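# Lift the scoop by its handle with the nearer arm

## Task

Using whichever arm has its base closer to the scoop, take a firm hold of the scoop's handle and raise it so it hangs clearly above the table surface.

## Robot and tools

Robot: two arms, left_arm (a left hand) and right_arm (a right hand), each with a five-finger hand. Calibrated bases in the scene frame: left_arm at (+0.039, +0.354, +0.042) m, right_arm at (-0.003, -0.304, +0.019) m, both turned only slightly about z. Scene frame: origin at table-top height midway between the nominal bases, +z up, +x out over the table, left_arm on the +y side (image left/right may not match the names). Pick the arm whose base is closer to the scoop. A camera stand sits behind the arms; loose objects may get nudged occasionally.

Hand point: a point fixed to the palm, 0.05 m in front of it and 0.15 m out from the wrist face. Its +z runs along straight fingers, +y out of the palm, +x across the palm away from the thumb on the right hand (toward the thumb on the left hand). Straight fingers extend 0.06-0.07 m past it along +z and sit 0.06 m behind it along -y. A wrist bracket on the little-finger side can collide with things. Arms track commands loosely and often rest 1-3 cm (up to 5 cm) short, usually low; that is not evidence of contact.

Row layout (28 numbers, all in [-1, 1], always both arms): left dx, dy, dz, rx, ry, rz, then left hand little, ring, middle, index, thumb_bend, thumb_turn, force_limit, speed; then the same 14 for the right arm. Pose numbers are offsets, not poses: counted from that arm's Hand target at the start of the action or move, along that arm's own base axes; rotation (rx, ry, rz as one rotation vector) turns about the Hand target position. Scale: 1.0 = 0.6 m or 180 degrees. Every row in a list counts from the same start, not from the previous row; repeating an offset in a new call moves further. All-zero pose numbers re-request the current Hand target. Orientation commands are clipped to within 40 degrees of the measured orientation per step.

Hand numbers are absolute targets: fingers +1 straight, -1 curled; thumb_bend +1 straight, -1 bent; thumb_turn +1 beside palm, -1 across in front of palm. force_limit maps -1..+1 to about 0..10 N at the fingertip (0..15 N for the two thumb motors); speed rises from near zero at -1 to full at +0.48 and above. There is no 'no change' value: to keep a hand as is, resend the last eight numbers actually sent for it (or, if none yet, its hand_measured six plus hand_force_limit and hand_speed). Thumb turned in front, the hand wraps objects 0.035-0.065 m thick, handles down to about 0.025 m. To squeeze harder, raise force_limit and send a target more closed than hand_measured; to loosen, send one more open. Close at speed -0.94 or lower for a gentle grip.

Tools:
- execute_actions(actions, cameras): actions is a list of actions; each action is a list of up to 15 rows of 28 numbers, one row per 1/30 s step, last row held to fill 15 steps (0.5 s). An empty list returns camera images.
- move(target, speed, blend, blocking, cameras): target is one 28-number row or up to 15 rows, all offsets from the same starting Hand targets. speed in m/s per arm path, 0.002 to 4.3, default 0.25 (turn rate up to twice that in rad/s); one value or one per target. blend in m rounds corners (0 = stop at each). blocking=false returns after about 0.5 s while motion continues. Paths ignore obstacles and the other arm; avoid routing close past an arm's own base. Faster moves hit harder and lag more.
- wait(seconds 0-10, cameras): holds last commands.
- stop(cameras): brakes a running move.
- zoom_image(camera, region [x0,y0,x1,y1] pixels, max 504x504): enlarges part of the newest image from cam_high, cam_low, cam_left_wrist or cam_right_wrist (all 672x504).
- show_instructions(): shows the reference pages.
- finished_scene(scene=1): ends the scene irreversibly; call only once the scoop is held high and stable.

Results: end_effector_position (m) and end_effector_quat_wxyz per arm in its base frame; Hand target (the clipped last command, base for next offsets); joint positions, velocities (may read 'within noise'), torques (include gravity, have offsets and noise); hand_measured, hand_stopped_by (moving, target, force, stalled, fault), hand_load_n (load per motor, positive when pushed open; drops near 0 if a grip is lost). A move adds a 'move:' line: done, off_target, moving, held or fault, plus limits such as paced or held. MOTOR HOT warns of heating; OVER-TEMPERATURE FAULT means that arm has collapsed for 30-60 s or more.

Avoid: dropping or flinging the scoop, letting go while it moves, fast swings with a load, slamming into the table or fixed items, hard pushes, excessive finger force, any contact between the two hands or arms, holding stretched poses too long (heat), and anything leaving the table.

Each tool is called after "Emit:" as name(argument=value, ...) on one line, values as JSON.

Reference images:

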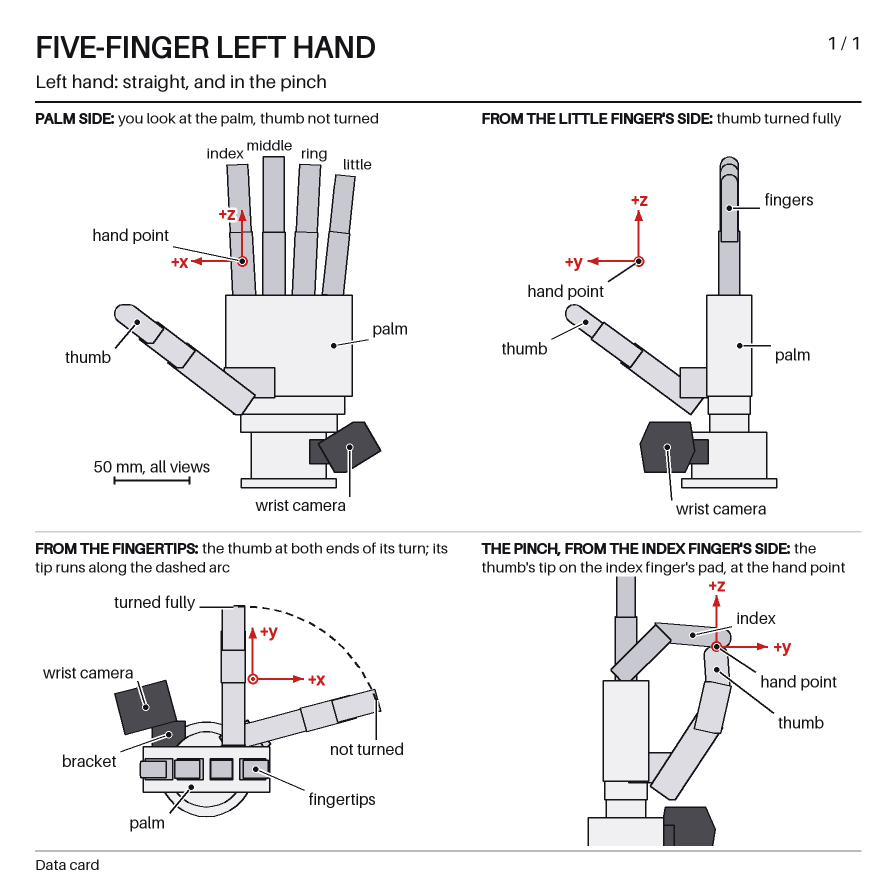

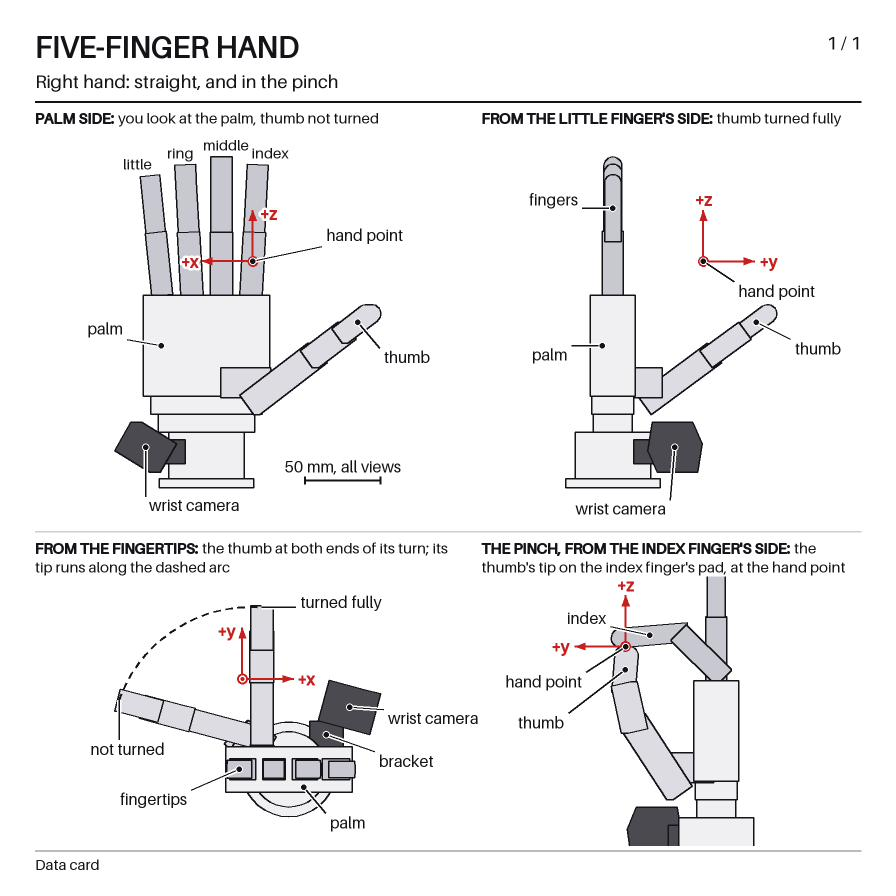

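## Session

Emit:
execute_actions(actions=[])

Scene clock: 0.00 s.
left_arm: end_effector_position=(+0.6048, +0.4873, +0.1571) hand_measured=(+1.000, +1.000, +1.000, +1.000, +1.000, +1.000) hand_load_n=(+0.0, +0.0, +0.0, +0.0, +0.0, +0.0) hand_stopped_by=(target, target, target, target, target, target) hand_force_limit=0.00 hand_speed=-0.80 end_effector_quat_wxyz=(-0.172, +0.861, -0.396, +0.270) | right_arm: end_effector_position=(+0.6761, -0.0387, +0.1829) hand_measured=(+1.000, +1.000, +1.000, +1.000, +1.000, +1.000) hand_load_n=(+0.0, +0.0, +0.0, +0.0, +0.0, +0.0) hand_stopped_by=(target, target, target, target, target, target) hand_force_limit=0.00 hand_speed=-0.80 end_effector_quat_wxyz=(+0.403, +0.726, -0.115, +0.546)
Joint positions: left_arm=[0.811 2.264 2.31 -1.079 0.39 -0.005] | right_arm=[0.245 1.984 1.304 0.523 1.032 -1.915]
Joint velocities: within noise
Joint torques (N m): no reading
Heat: left arm: hottest waist 29 °C; right arm: hottest waist 28 °C.
Hand target: left_arm +0.6087, +0.4915, +0.1582; -0.177, +0.859, -0.396, +0.272 | right_arm +0.6809, -0.0375, +0.1848; +0.401, +0.724, -0.117, +0.549

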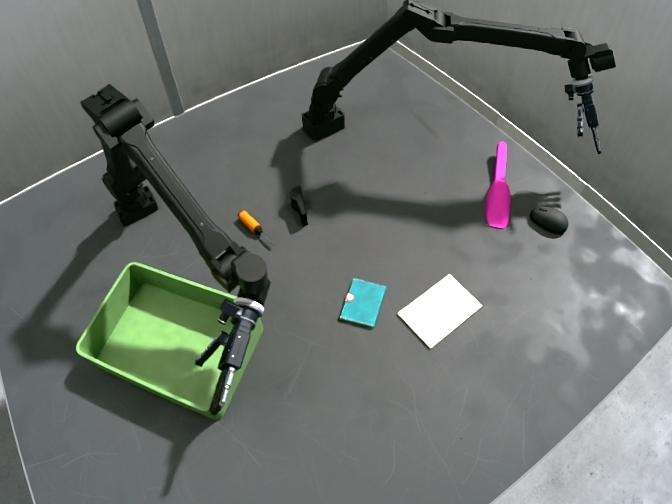

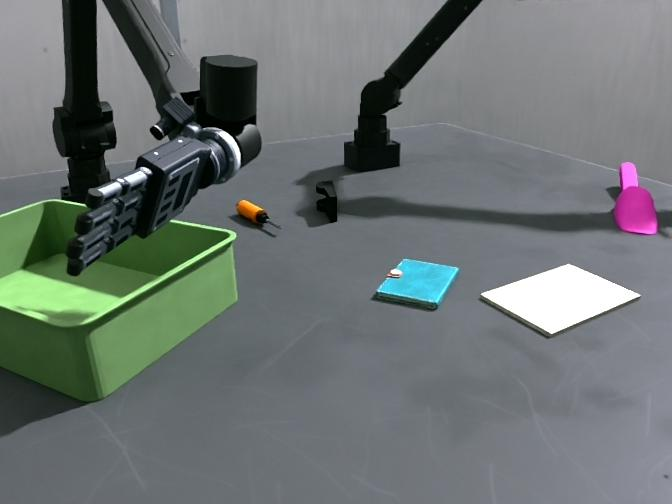

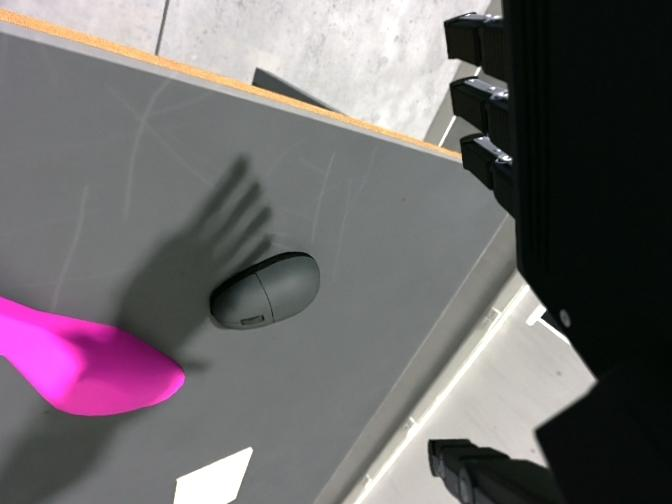

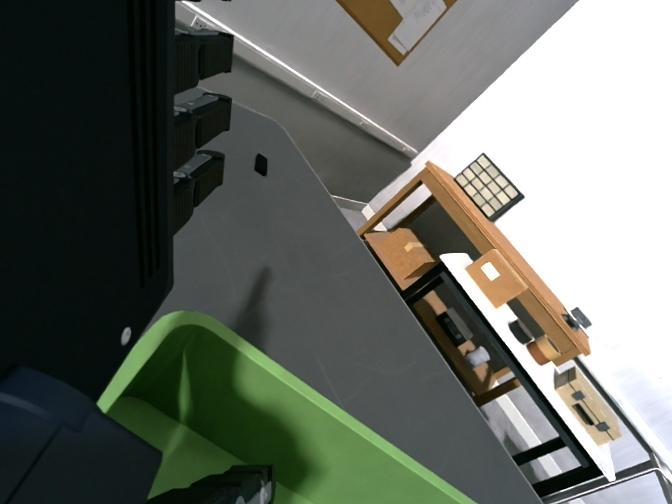

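Emit:
zoom_image(camera="cam_high", region=[440, 110, 620, 260])

Emit:
zoom_image(camera="cam_low", region=[552, 130, 672, 260])

Scaled by 2.800 from the camera's 672x504 image, which has a finer 960x720 frame.

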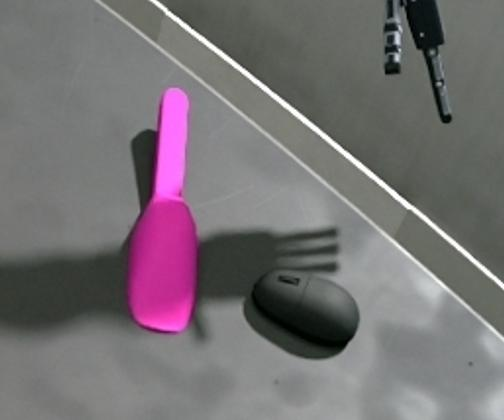

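Scaled by 3.877 from the camera's 672x504 image, which has a finer 960x720 frame.

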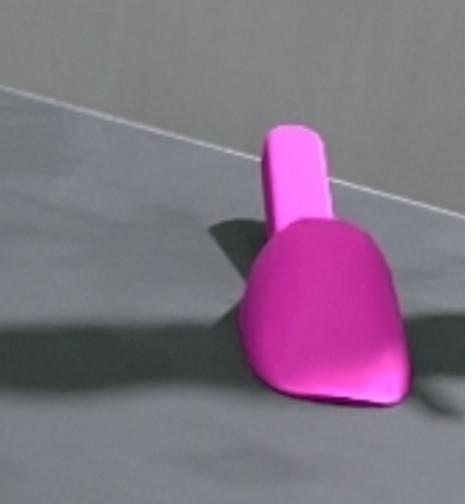

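Emit:
move(target=[-0.181,-0.219,0.237,-0.0282,0.1646,0.1319,1,1,1,1,1,1,0,-0.8,0,0,0,0,0,0,1,1,1,1,1,1,0,-0.8], speed=0.3, cameras=["all"])

Scene clock: 12.20 s.
left_arm: end_effector_position=(+0.4939, +0.3587, +0.2874) hand_measured=(+1.000, +1.000, +1.000, +1.000, +1.000, +1.000) hand_load_n=(+0.0, +0.0, +0.0, +0.0, +0.0, +0.0) hand_stopped_by=(target, target, target, target, target, target) hand_force_limit=0.00 hand_speed=-0.80 end_effector_quat_wxyz=(-0.090, +0.968, -0.234, +0.028) | right_arm: end_effector_position=(+0.6761, -0.0387, +0.1829) hand_measured=(+1.000, +1.000, +1.000, +1.000, +1.000, +1.000) hand_load_n=(+0.0, +0.0, +0.0, +0.0, +0.0, +0.0) hand_stopped_by=(target, target, target, target, target, target) hand_force_limit=0.00 hand_speed=-0.80 end_effector_quat_wxyz=(+0.403, +0.726, -0.115, +0.546)
Joint positions: left_arm=[0.693 1.995 2.298 -1.696 -0.063 -0.396] | right_arm=[0.245 1.984 1.304 0.523 1.032 -1.915]
Joint torques (N m): left_arm=[-1.14 -21.19 11.81 0.02 -0.34 -0.12] | right_arm=[1.14 -18.02 8.59 1.09 0.18 -0.04]
Heat: left arm: hottest shoulder 30 °C; right arm: hottest waist 28 °C.
Hand target: left_arm +0.5000, +0.3601, +0.3005; -0.085, +0.969, -0.233, +0.020 | right_arm +0.6809, -0.0375, +0.1848; +0.401, +0.724, -0.117, +0.549
Off the commanded pose: left_arm 0.014 m, 1 deg | right_arm 0.005 m, 1 deg.
joint sent to its limit (left arm) — joint 4 (wrist pitch), lower limit. The joint targets are off in orientation, not in position.
move: off_target (left_arm)

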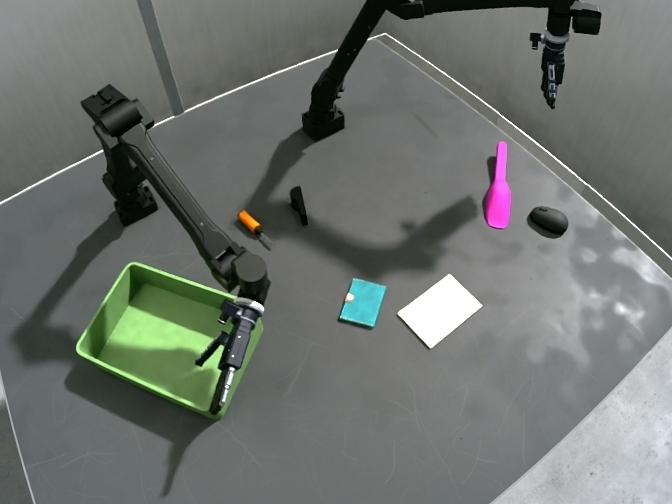

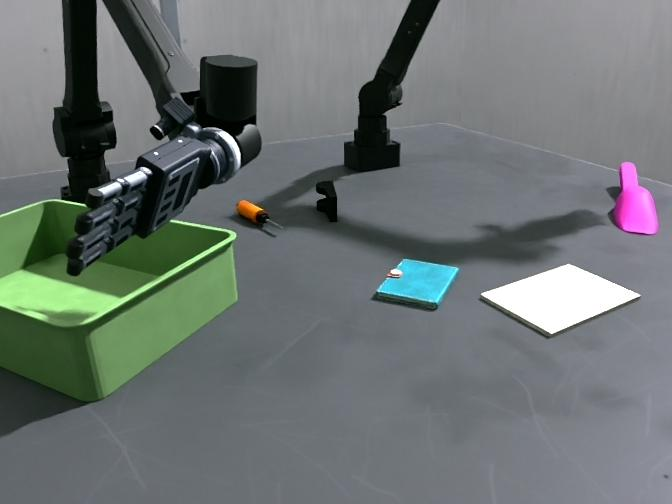

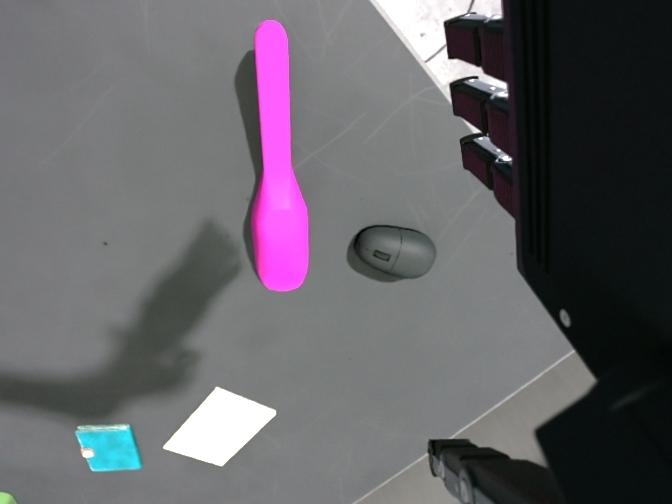

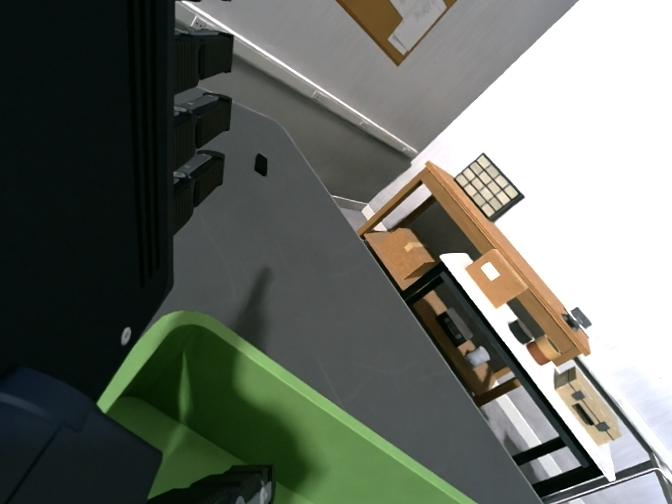

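Emit:
zoom_image(camera="cam_left_wrist", region=[400, 0, 672, 504])

Emit:
zoom_image(camera="cam_left_wrist", region=[180, 0, 380, 320])

Scaled by 1.000.

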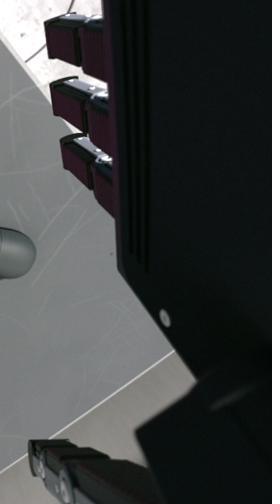

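Scaled by 1.575 from the camera's 672x504 image, which has a finer 960x720 frame.

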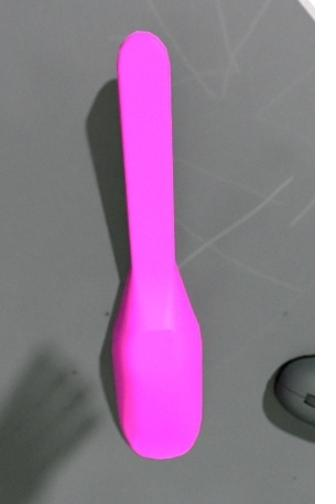

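Emit:
move(target=[0,-0.125,-0.2175,0.1404,-0.0889,-0.0566,0.4,0.4,0.4,0.4,1,-1,0,0,0,0,0,0,0,0,1,1,1,1,1,1,0,-0.8], speed=0.2, cameras=["all"])

Scene clock: 31.17 s.
left_arm: end_effector_position=(+0.4994, +0.2853, +0.1670) hand_measured=(+0.400, +0.400, +0.400, +0.400, +1.000, -1.000) hand_load_n=(+0.0, +0.0, +0.0, +0.0, +0.0, +0.0) hand_stopped_by=(target, target, target, target, target, target) hand_force_limit=0.00 hand_speed=0.00 end_effector_quat_wxyz=(-0.317, +0.894, -0.299, +0.107) | right_arm: end_effector_position=(+0.6761, -0.0387, +0.1829) hand_measured=(+1.000, +1.000, +1.000, +1.000, +1.000, +1.000) hand_load_n=(+0.0, +0.0, +0.0, +0.0, +0.0, +0.0) hand_stopped_by=(target, target, target, target, target, target) hand_force_limit=0.00 hand_speed=-0.80 end_effector_quat_wxyz=(+0.403, +0.726, -0.115, +0.546)
Joint positions: left_arm=[0.518 1.543 1.29 -0.676 -0.251 -0.324] | right_arm=[0.245 1.984 1.304 0.523 1.032 -1.915]
Joint torques (N m): left_arm=[-0.79 -15.44 9.14 1.72 -0.46 0.06] | right_arm=[1.2 -18.02 8.59 1.09 0.18 -0.04]
Heat: left arm: hottest elbow 32 °C; right arm: hottest waist 28 °C.
Hand target: left_arm +0.5000, +0.2849, +0.1699; -0.323, +0.890, -0.302, +0.110 | right_arm +0.6809, -0.0375, +0.1848; +0.401, +0.724, -0.117, +0.549
Off the commanded pose: left_arm 0.003 m, 1 deg | right_arm 0.005 m, 1 deg.
move: done

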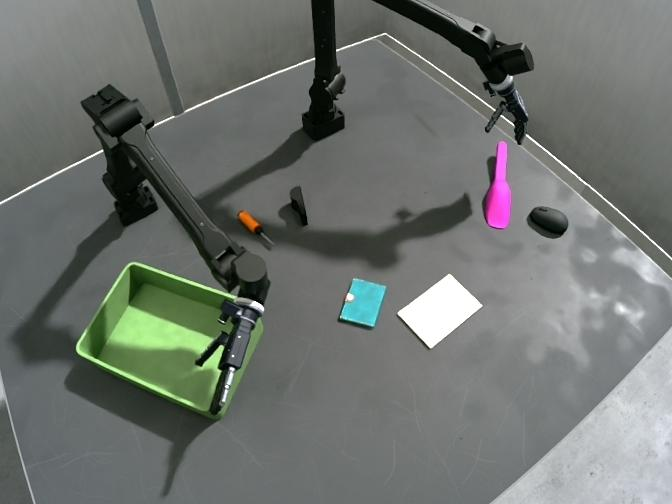

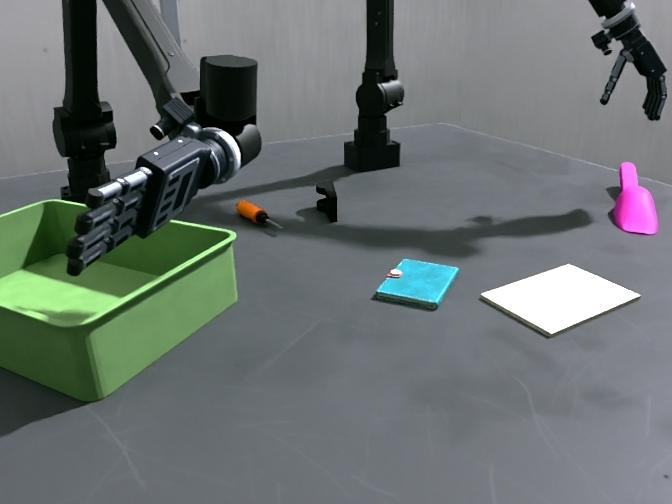

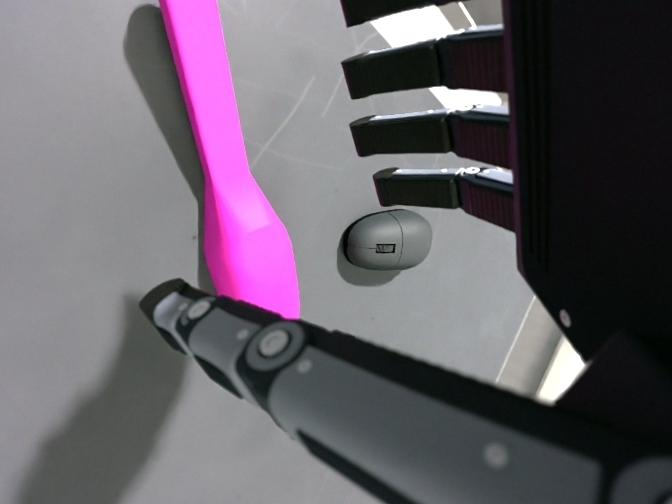

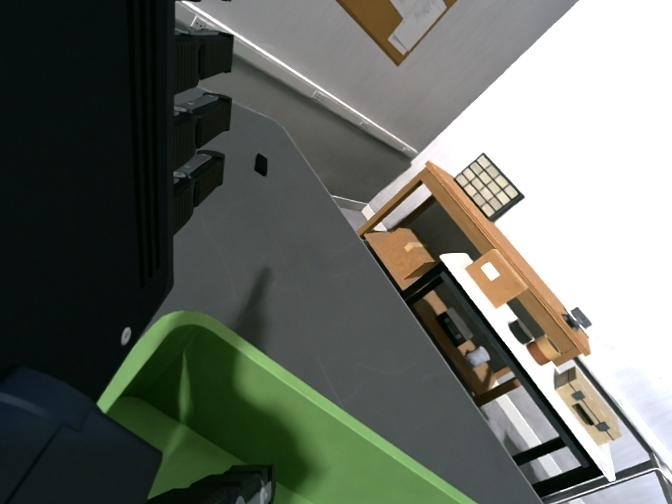

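Emit:
move(target=[0.02,0.0302,-0.1332,0.1041,-0.0926,-0.0464,0.5,0.5,0.5,0.5,0.3,-1,0,0,0,0,0,0,0,0,1,1,1,1,1,1,0,-0.8], speed=0.2, cameras=["all"])

Scene clock: 47.63 s.
left_arm: end_effector_position=(+0.5138, +0.2994, +0.0995) hand_measured=(+0.500, +0.500, +0.500, +0.500, +0.300, -1.000) hand_load_n=(+0.0, +0.0, +0.0, +0.0, +0.0, +0.0) hand_stopped_by=(target, target, target, target, target, target) hand_force_limit=0.00 hand_speed=0.00 end_effector_quat_wxyz=(-0.495, +0.776, -0.327, +0.214) | right_arm: end_effector_position=(+0.6761, -0.0387, +0.1829) hand_measured=(+1.000, +1.000, +1.000, +1.000, +1.000, +1.000) hand_load_n=(+0.0, +0.0, +0.0, +0.0, +0.0, +0.0) hand_stopped_by=(target, target, target, target, target, target) hand_force_limit=0.00 hand_speed=-0.80 end_effector_quat_wxyz=(+0.403, +0.726, -0.115, +0.546)
Joint positions: left_arm=[0.518 1.543 0.85 0.251 -0.223 -0.114] | right_arm=[0.245 1.984 1.304 0.523 1.032 -1.915]
Joint torques (N m): left_arm=[-0.09 -10.99 7.99 2.4 -0.19 0.06] | right_arm=[1.2 -17.96 8.59 1.09 0.18 -0.04]
Heat: left arm: hottest elbow 35 °C; right arm: hottest shoulder 29 °C.
Hand target: left_arm +0.5120, +0.3030, +0.0899; -0.494, +0.777, -0.330, +0.210 | right_arm +0.6809, -0.0375, +0.1848; +0.401, +0.724, -0.117, +0.549
Off the commanded pose: left_arm 0.010 m, 1 deg | right_arm 0.005 m, 1 deg.
move: done

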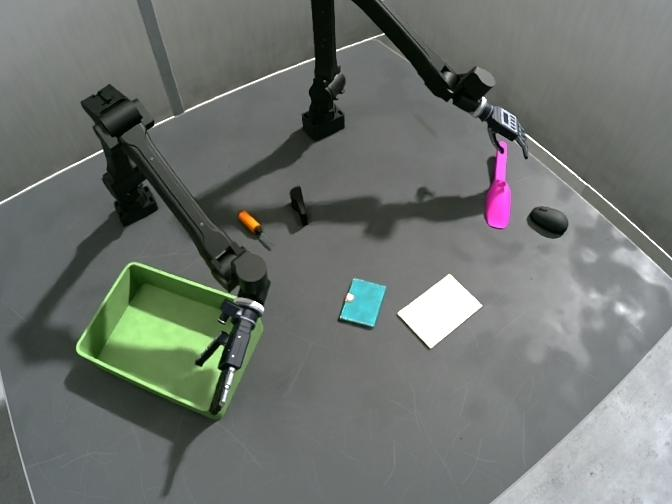

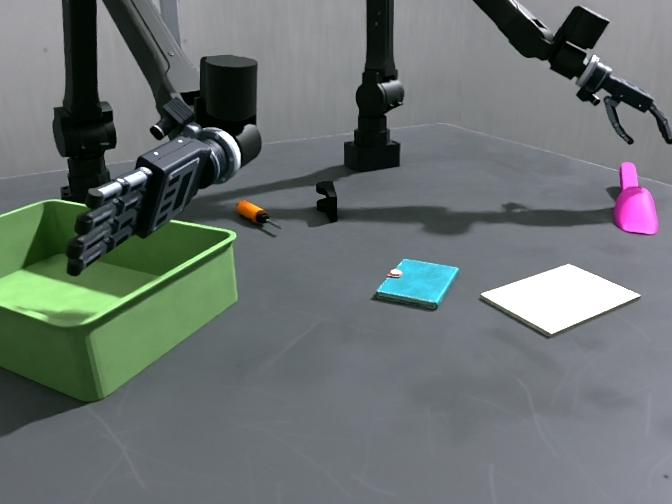

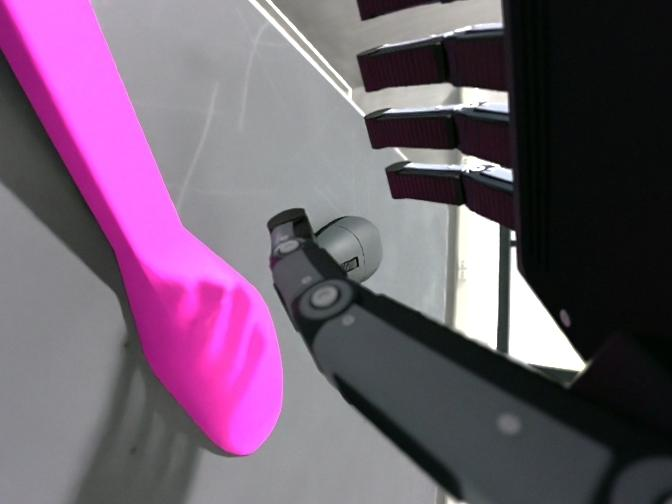

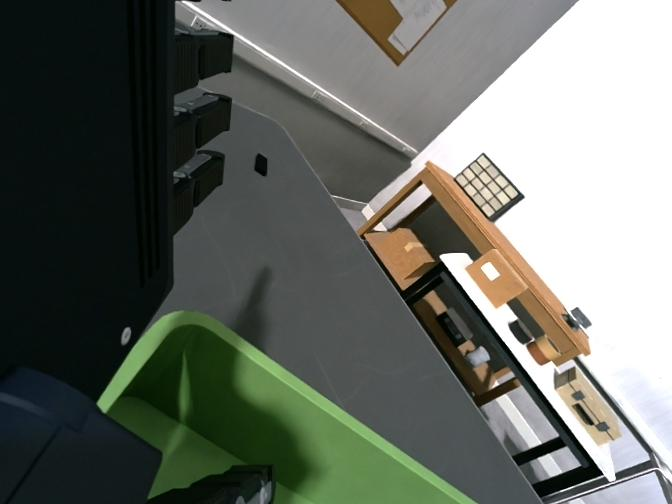

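Emit:
move(target=[-0.0397,0.001,-0.1108,0,0,-0.0156,0.6,0.6,0.6,0.6,0.35,-1,0,0,0,0,0,0,0,0,1,1,1,1,1,1,0,-0.8], speed=0.15, cameras=["all"])

Scene clock: 53.70 s.
left_arm: end_effector_position=(+0.4890, +0.3005, +0.0291) hand_measured=(+0.600, +0.600, +0.600, +0.600, +0.350, -1.000) hand_load_n=(+0.0, +0.0, +0.0, +0.0, +0.0, +0.0) hand_stopped_by=(target, target, target, target, target, target) hand_force_limit=0.00 hand_speed=0.00 end_effector_quat_wxyz=(-0.488, +0.769, -0.346, +0.224) | right_arm: end_effector_position=(+0.6761, -0.0387, +0.1829) hand_measured=(+1.000, +1.000, +1.000, +1.000, +1.000, +1.000) hand_load_n=(+0.0, +0.0, +0.0, +0.0, +0.0, +0.0) hand_stopped_by=(target, target, target, target, target, target) hand_force_limit=0.00 hand_speed=-0.80 end_effector_quat_wxyz=(+0.403, +0.726, -0.115, +0.546)
Joint positions: left_arm=[0.566 1.659 0.736 0.481 -0.136 -0.072] | right_arm=[0.245 1.984 1.304 0.523 1.032 -1.915]
Joint torques (N m): left_arm=[-0.44 -11.69 6.84 2.37 -0.16 0.07] | right_arm=[1.14 -18.02 8.59 1.07 0.19 -0.04]
Heat: left arm: hottest elbow 35 °C; right arm: hottest shoulder 30 °C.
Hand target: left_arm +0.4883, +0.3036, +0.0235; -0.489, +0.768, -0.349, +0.222 | right_arm +0.6809, -0.0375, +0.1848; +0.401, +0.724, -0.117, +0.549
Off the commanded pose: left_arm 0.006 m, 0 deg | right_arm 0.005 m, 1 deg.
move: done

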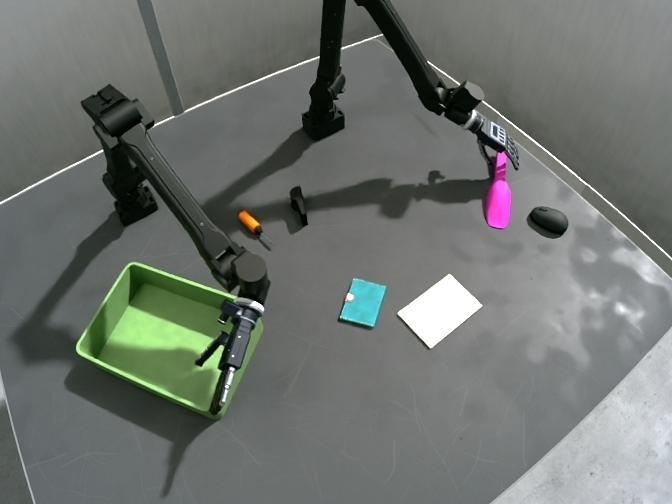

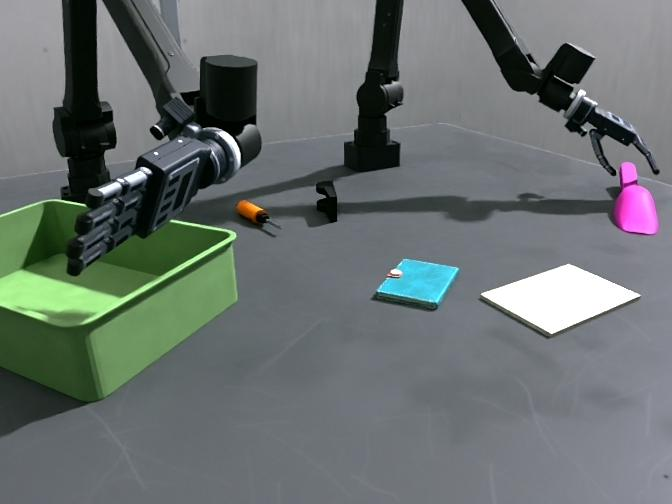

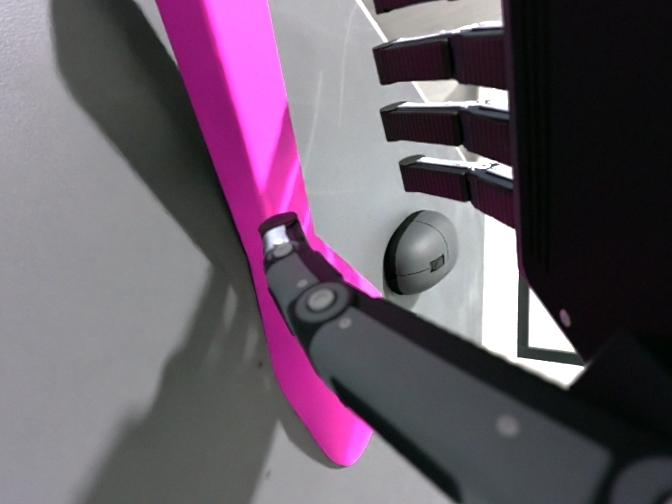

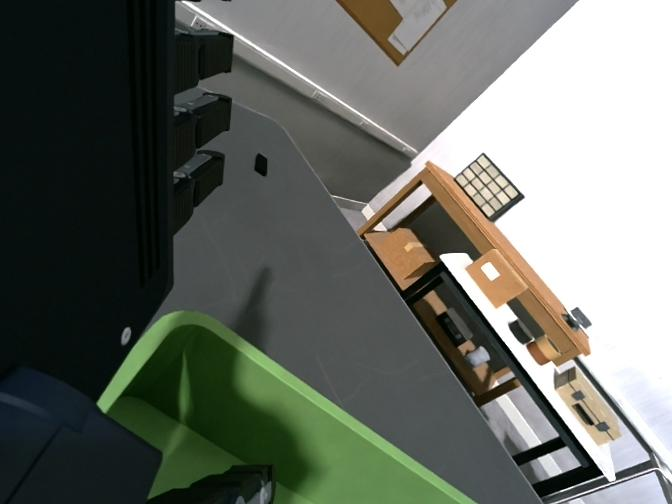

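Emit:
zoom_image(camera="cam_left_wrist", region=[140, 60, 440, 300])

Emit:
zoom_image(camera="cam_low", region=[532, 70, 672, 250])

Scaled by 1.680 from the camera's 672x504 image, which has a finer 960x720 frame.

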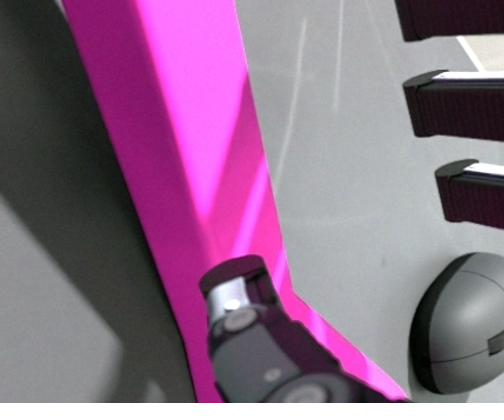

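Scaled by 2.800 from the camera's 672x504 image, which has a finer 960x720 frame.

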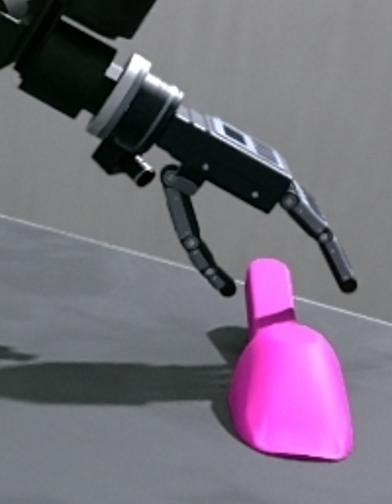

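Emit:
move(target=[0,0,-0.05,0,0,0,0.6,0.6,0.6,0.6,0.35,-1,0,0,0,0,0,0,0,0,1,1,1,1,1,1,0,-0.8], speed=0.1, cameras=["cam_low","cam_left_wrist"])

Emit:
zoom_image(camera="cam_low", region=[532, 70, 672, 250])

Scene clock: 58.43 s.
left_arm: end_effector_position=(+0.4905, +0.3015, +0.0015) hand_measured=(+0.600, +0.600, +0.600, +0.600, +0.350, -1.000) hand_load_n=(+0.0, +0.0, +0.0, +0.0, +0.0, +0.0) hand_stopped_by=(target, target, target, target, target, target) hand_force_limit=0.00 hand_speed=0.00 end_effector_quat_wxyz=(-0.490, +0.768, -0.346, +0.225) | right_arm: end_effector_position=(+0.6761, -0.0387, +0.1829) hand_measured=(+1.000, +1.000, +1.000, +1.000, +1.000, +1.000) hand_load_n=(+0.0, +0.0, +0.0, +0.0, +0.0, +0.0) hand_stopped_by=(target, target, target, target, target, target) hand_force_limit=0.00 hand_speed=-0.80 end_effector_quat_wxyz=(+0.403, +0.726, -0.115, +0.546)
Joint positions: left_arm=[0.566 1.738 0.726 0.575 -0.136 -0.071] | right_arm=[0.245 1.984 1.304 0.523 1.032 -1.915]
Joint torques (N m): left_arm=[-0.21 -12.04 6.02 2.41 -0.16 0.09] | right_arm=[1.14 -18.02 8.59 1.09 0.19 -0.04]
Heat: left arm: hottest elbow 35 °C; right arm: hottest shoulder 30 °C.
Hand target: left_arm +0.4884, +0.3037, -0.0063; -0.489, +0.768, -0.349, +0.222 | right_arm +0.6809, -0.0375, +0.1848; +0.401, +0.724, -0.117, +0.549
Off the commanded pose: left_arm 0.009 m, 1 deg | right_arm 0.005 m, 1 deg.
move: done
Images, in order (width x height): cam_low 672x504, cam_left_wrist 672x504.

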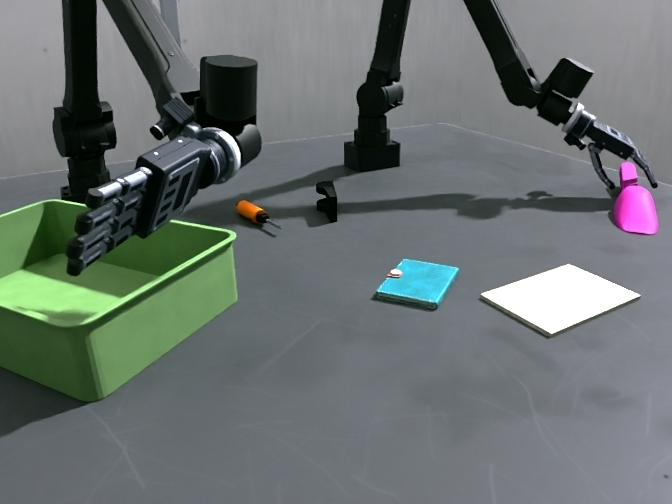

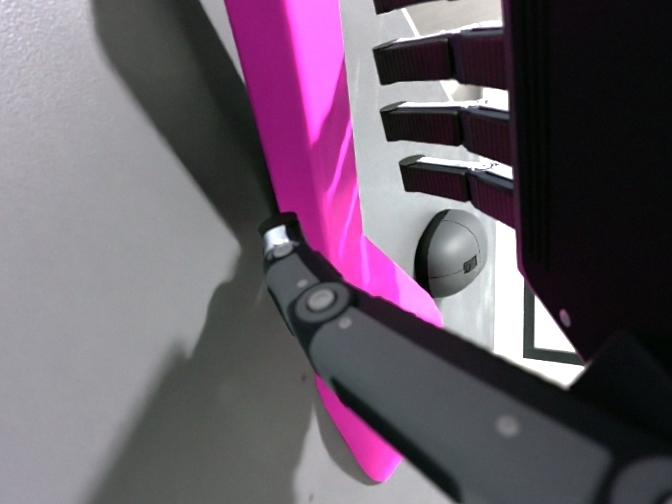

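Scaled by 2.800 from the camera's 672x504 image, which has a finer 960x720 frame.

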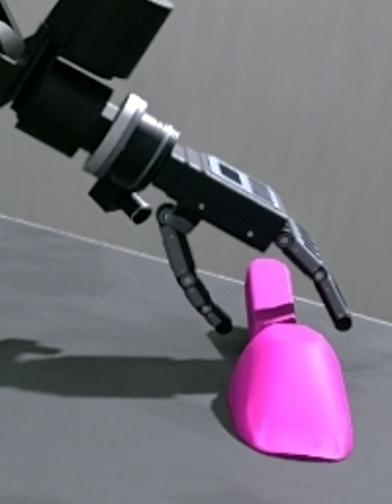

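Emit:
move(target=[[0,0,-0.0258,0,0,0,0.6,0.6,0.6,0.6,0.35,-1,0,0,0,0,0,0,0,0,1,1,1,1,1,1,0,-0.8],[0.010,0.0088,-0.0258,0,0,0,0.6,0.6,0.6,0.6,0.35,-1,0,0,0,0,0,0,0,0,1,1,1,1,1,1,0,-0.8]], speed=0.08, cameras=["cam_low","cam_left_wrist"])

Emit:
zoom_image(camera="cam_low", region=[532, 70, 672, 250])

Scene clock: 63.23 s.
left_arm: end_effector_position=(+0.4908, +0.3019, -0.0180) hand_measured=(+0.600, +0.600, +0.600, +0.600, +0.350, -1.000) hand_load_n=(+0.0, +0.0, +0.0, +0.0, -0.5, +0.0) hand_stopped_by=(target, target, target, target, target, target) hand_force_limit=0.00 hand_speed=0.00 end_effector_quat_wxyz=(-0.487, +0.769, -0.347, +0.224) | right_arm: end_effector_position=(+0.6761, -0.0387, +0.1829) hand_measured=(+1.000, +1.000, +1.000, +1.000, +1.000, +1.000) hand_load_n=(+0.0, +0.0, +0.0, +0.0, +0.0, +0.0) hand_stopped_by=(target, target, target, target, target, target) hand_force_limit=0.00 hand_speed=-0.80 end_effector_quat_wxyz=(+0.403, +0.726, -0.115, +0.546)
Joint positions: left_arm=[0.568 1.792 0.726 0.623 -0.133 -0.07] | right_arm=[0.245 1.984 1.304 0.523 1.032 -1.915]
Joint torques (N m): left_arm=[-0.03 -12.16 7.04 1.99 -0.16 0.07] | right_arm=[1.14 -18.02 8.59 1.09 0.19 -0.04]
Heat: left arm: hottest elbow 35 °C; right arm: hottest elbow 31 °C.
Hand target: left_arm +0.4943, +0.3090, -0.0218; -0.489, +0.768, -0.349, +0.222 | right_arm +0.6809, -0.0375, +0.1848; +0.401, +0.724, -0.117, +0.549
Off the commanded pose: left_arm 0.009 m, 0 deg | right_arm 0.005 m, 1 deg.
move: done
Images, in order (width x height): cam_low 672x504, cam_left_wrist 672x504.

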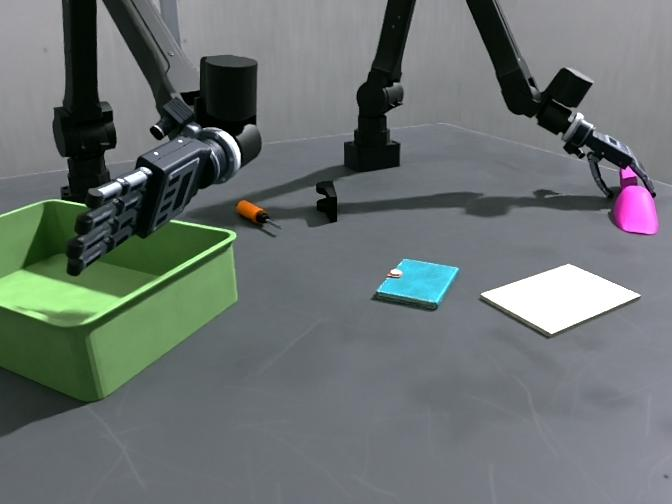

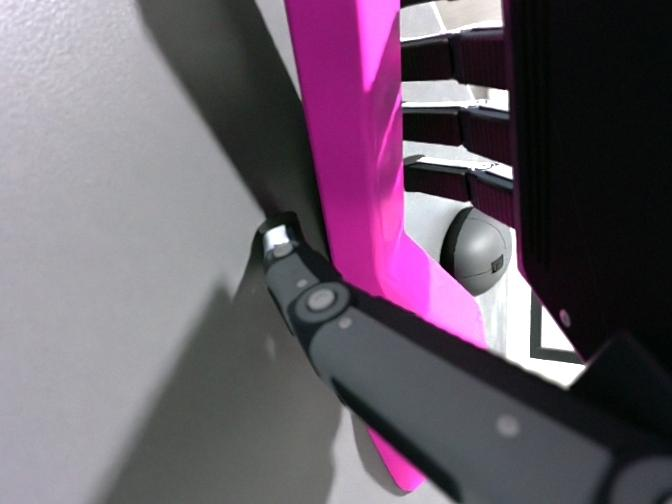

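Scaled by 2.800 from the camera's 672x504 image, which has a finer 960x720 frame.

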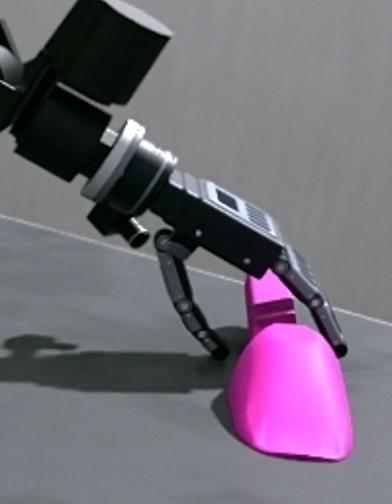

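Emit:
move(target=[0,0,0.005,0,0,0,0.2,0.1,0.0,0.0,0.05,-1,-0.4,-0.7,0,0,0,0,0,0,1,1,1,1,1,1,0,-0.8], speed=0.08, cameras=["cam_low","cam_left_wrist"])

Emit:
zoom_image(camera="cam_low", region=[532, 70, 672, 250])

Scene clock: 65.03 s.
left_arm: end_effector_position=(+0.4927, +0.3030, -0.0162) hand_measured=(+0.200, +0.162, +0.190, +0.218, +0.142, -1.000) hand_load_n=(+0.0, +6.0, +3.5, +1.0, +7.5, +4.0) hand_stopped_by=(target, force, force, force, force, target) hand_force_limit=-0.40 hand_speed=-0.70 end_effector_quat_wxyz=(-0.489, +0.768, -0.348, +0.225) | right_arm: end_effector_position=(+0.6761, -0.0387, +0.1829) hand_measured=(+1.000, +1.000, +1.000, +1.000, +1.000, +1.000) hand_load_n=(+0.0, +0.0, +0.0, +0.0, +0.0, +0.0) hand_stopped_by=(target, target, target, target, target, target) hand_force_limit=0.00 hand_speed=-0.80 end_effector_quat_wxyz=(+0.403, +0.726, -0.115, +0.546)
Joint positions: left_arm=[0.568 1.792 0.73 0.623 -0.132 -0.069] | right_arm=[0.245 1.984 1.304 0.523 1.032 -1.915]
Joint torques (N m): left_arm=[-0.09 -12.81 6.87 1.59 -0.2 0.08] | right_arm=[1.2 -18.02 8.59 1.09 0.19 -0.04]
Heat: left arm: hottest elbow 35 °C; right arm: hottest elbow 31 °C.
Hand target: left_arm +0.4943, +0.3089, -0.0188; -0.489, +0.768, -0.349, +0.222 | right_arm +0.6809, -0.0375, +0.1848; +0.401, +0.724, -0.117, +0.549
Off the commanded pose: left_arm 0.007 m, 0 deg | right_arm 0.005 m, 1 deg.
move: done
Images, in order (width x height): cam_low 672x504, cam_left_wrist 672x504.

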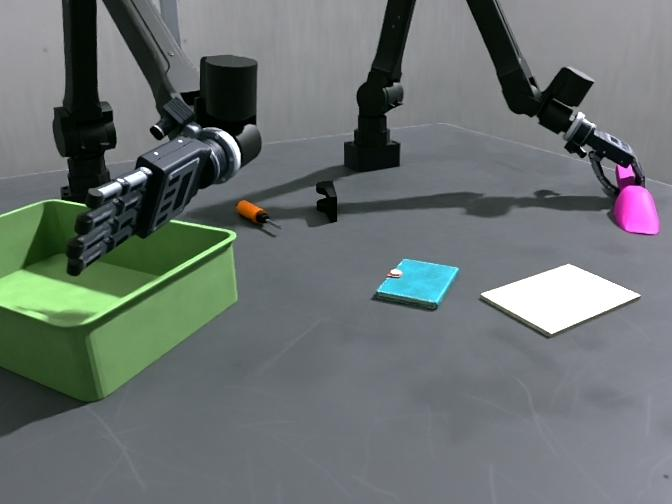

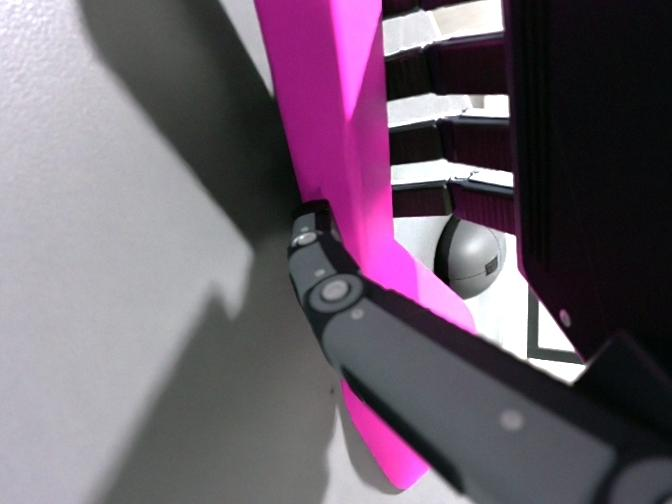

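Scaled by 2.800 from the camera's 672x504 image, which has a finer 960x720 frame.

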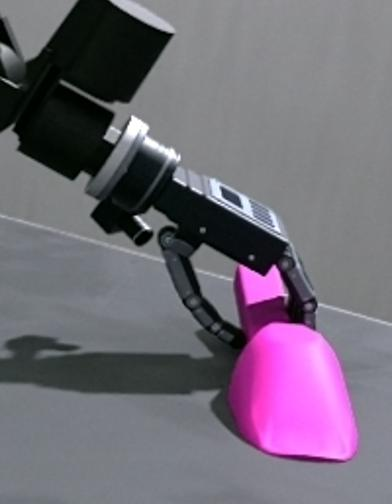

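Emit:
move(target=[0,0,0.008,0,0,0,0.0,0.1,-0.3,-0.3,-0.3,-1,0.4,-0.8,0,0,0,0,0,0,1,1,1,1,1,1,0,-0.8], speed=0.08, cameras=["cam_low","cam_left_wrist"])

Emit:
zoom_image(camera="cam_low", region=[532, 70, 672, 250])

Scene clock: 66.50 s.
left_arm: end_effector_position=(+0.4928, +0.3027, -0.0158) hand_measured=(+0.112, +0.160, +0.176, +0.186, +0.142, -1.000) hand_load_n=(+7.0, +0.0, +3.0, +11.0, +14.0, +5.5) hand_stopped_by=(force, force, force, force, force, target) hand_force_limit=0.40 hand_speed=-0.80 end_effector_quat_wxyz=(-0.488, +0.768, -0.348, +0.226) | right_arm: end_effector_position=(+0.6761, -0.0387, +0.1829) hand_measured=(+1.000, +1.000, +1.000, +1.000, +1.000, +1.000) hand_load_n=(+0.0, +0.0, +0.0, +0.0, +0.0, +0.0) hand_stopped_by=(target, target, target, target, target, target) hand_force_limit=0.00 hand_speed=-0.80 end_effector_quat_wxyz=(+0.403, +0.726, -0.115, +0.546)
Joint positions: left_arm=[0.568 1.791 0.73 0.622 -0.131 -0.07] | right_arm=[0.245 1.984 1.304 0.523 1.032 -1.915]
Joint torques (N m): left_arm=[-0.09 -13.8 6.9 1.14 -0.24 0.08] | right_arm=[1.14 -18.02 8.59 1.09 0.18 -0.04]
Heat: left arm: hottest elbow 35 °C; right arm: hottest elbow 31 °C.
Hand target: left_arm +0.4943, +0.3089, -0.0142; -0.489, +0.768, -0.349, +0.222 | right_arm +0.6809, -0.0375, +0.1848; +0.401, +0.724, -0.117, +0.549
Off the commanded pose: left_arm 0.007 m, 1 deg | right_arm 0.005 m, 1 deg.
move: done
Images, in order (width x height): cam_low 672x504, cam_left_wrist 672x504.

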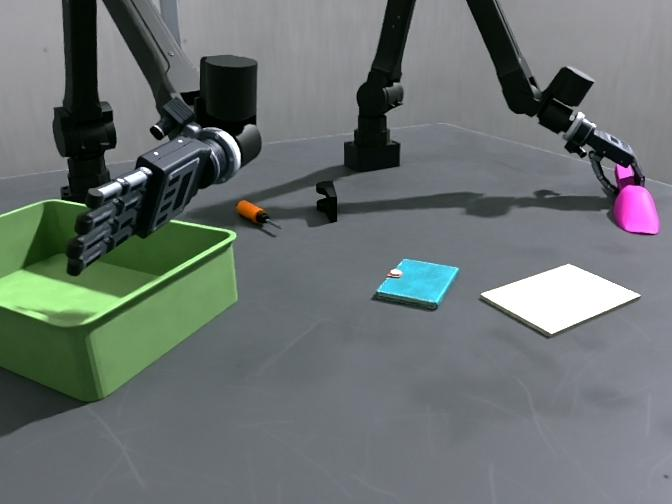

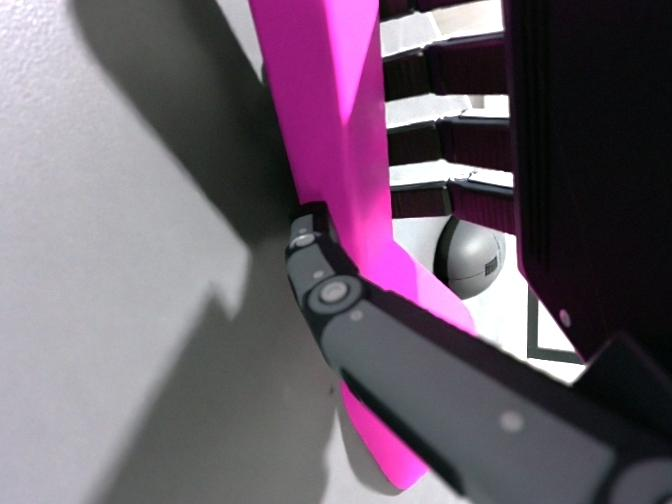

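Scaled by 2.800 from the camera's 672x504 image, which has a finer 960x720 frame.

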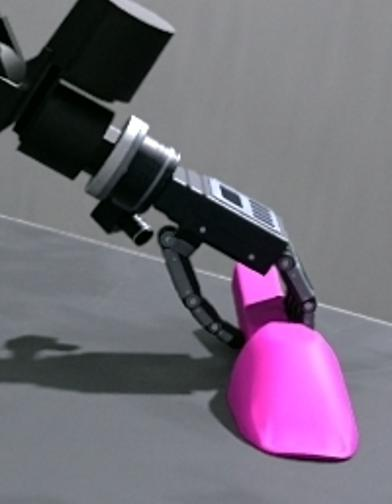

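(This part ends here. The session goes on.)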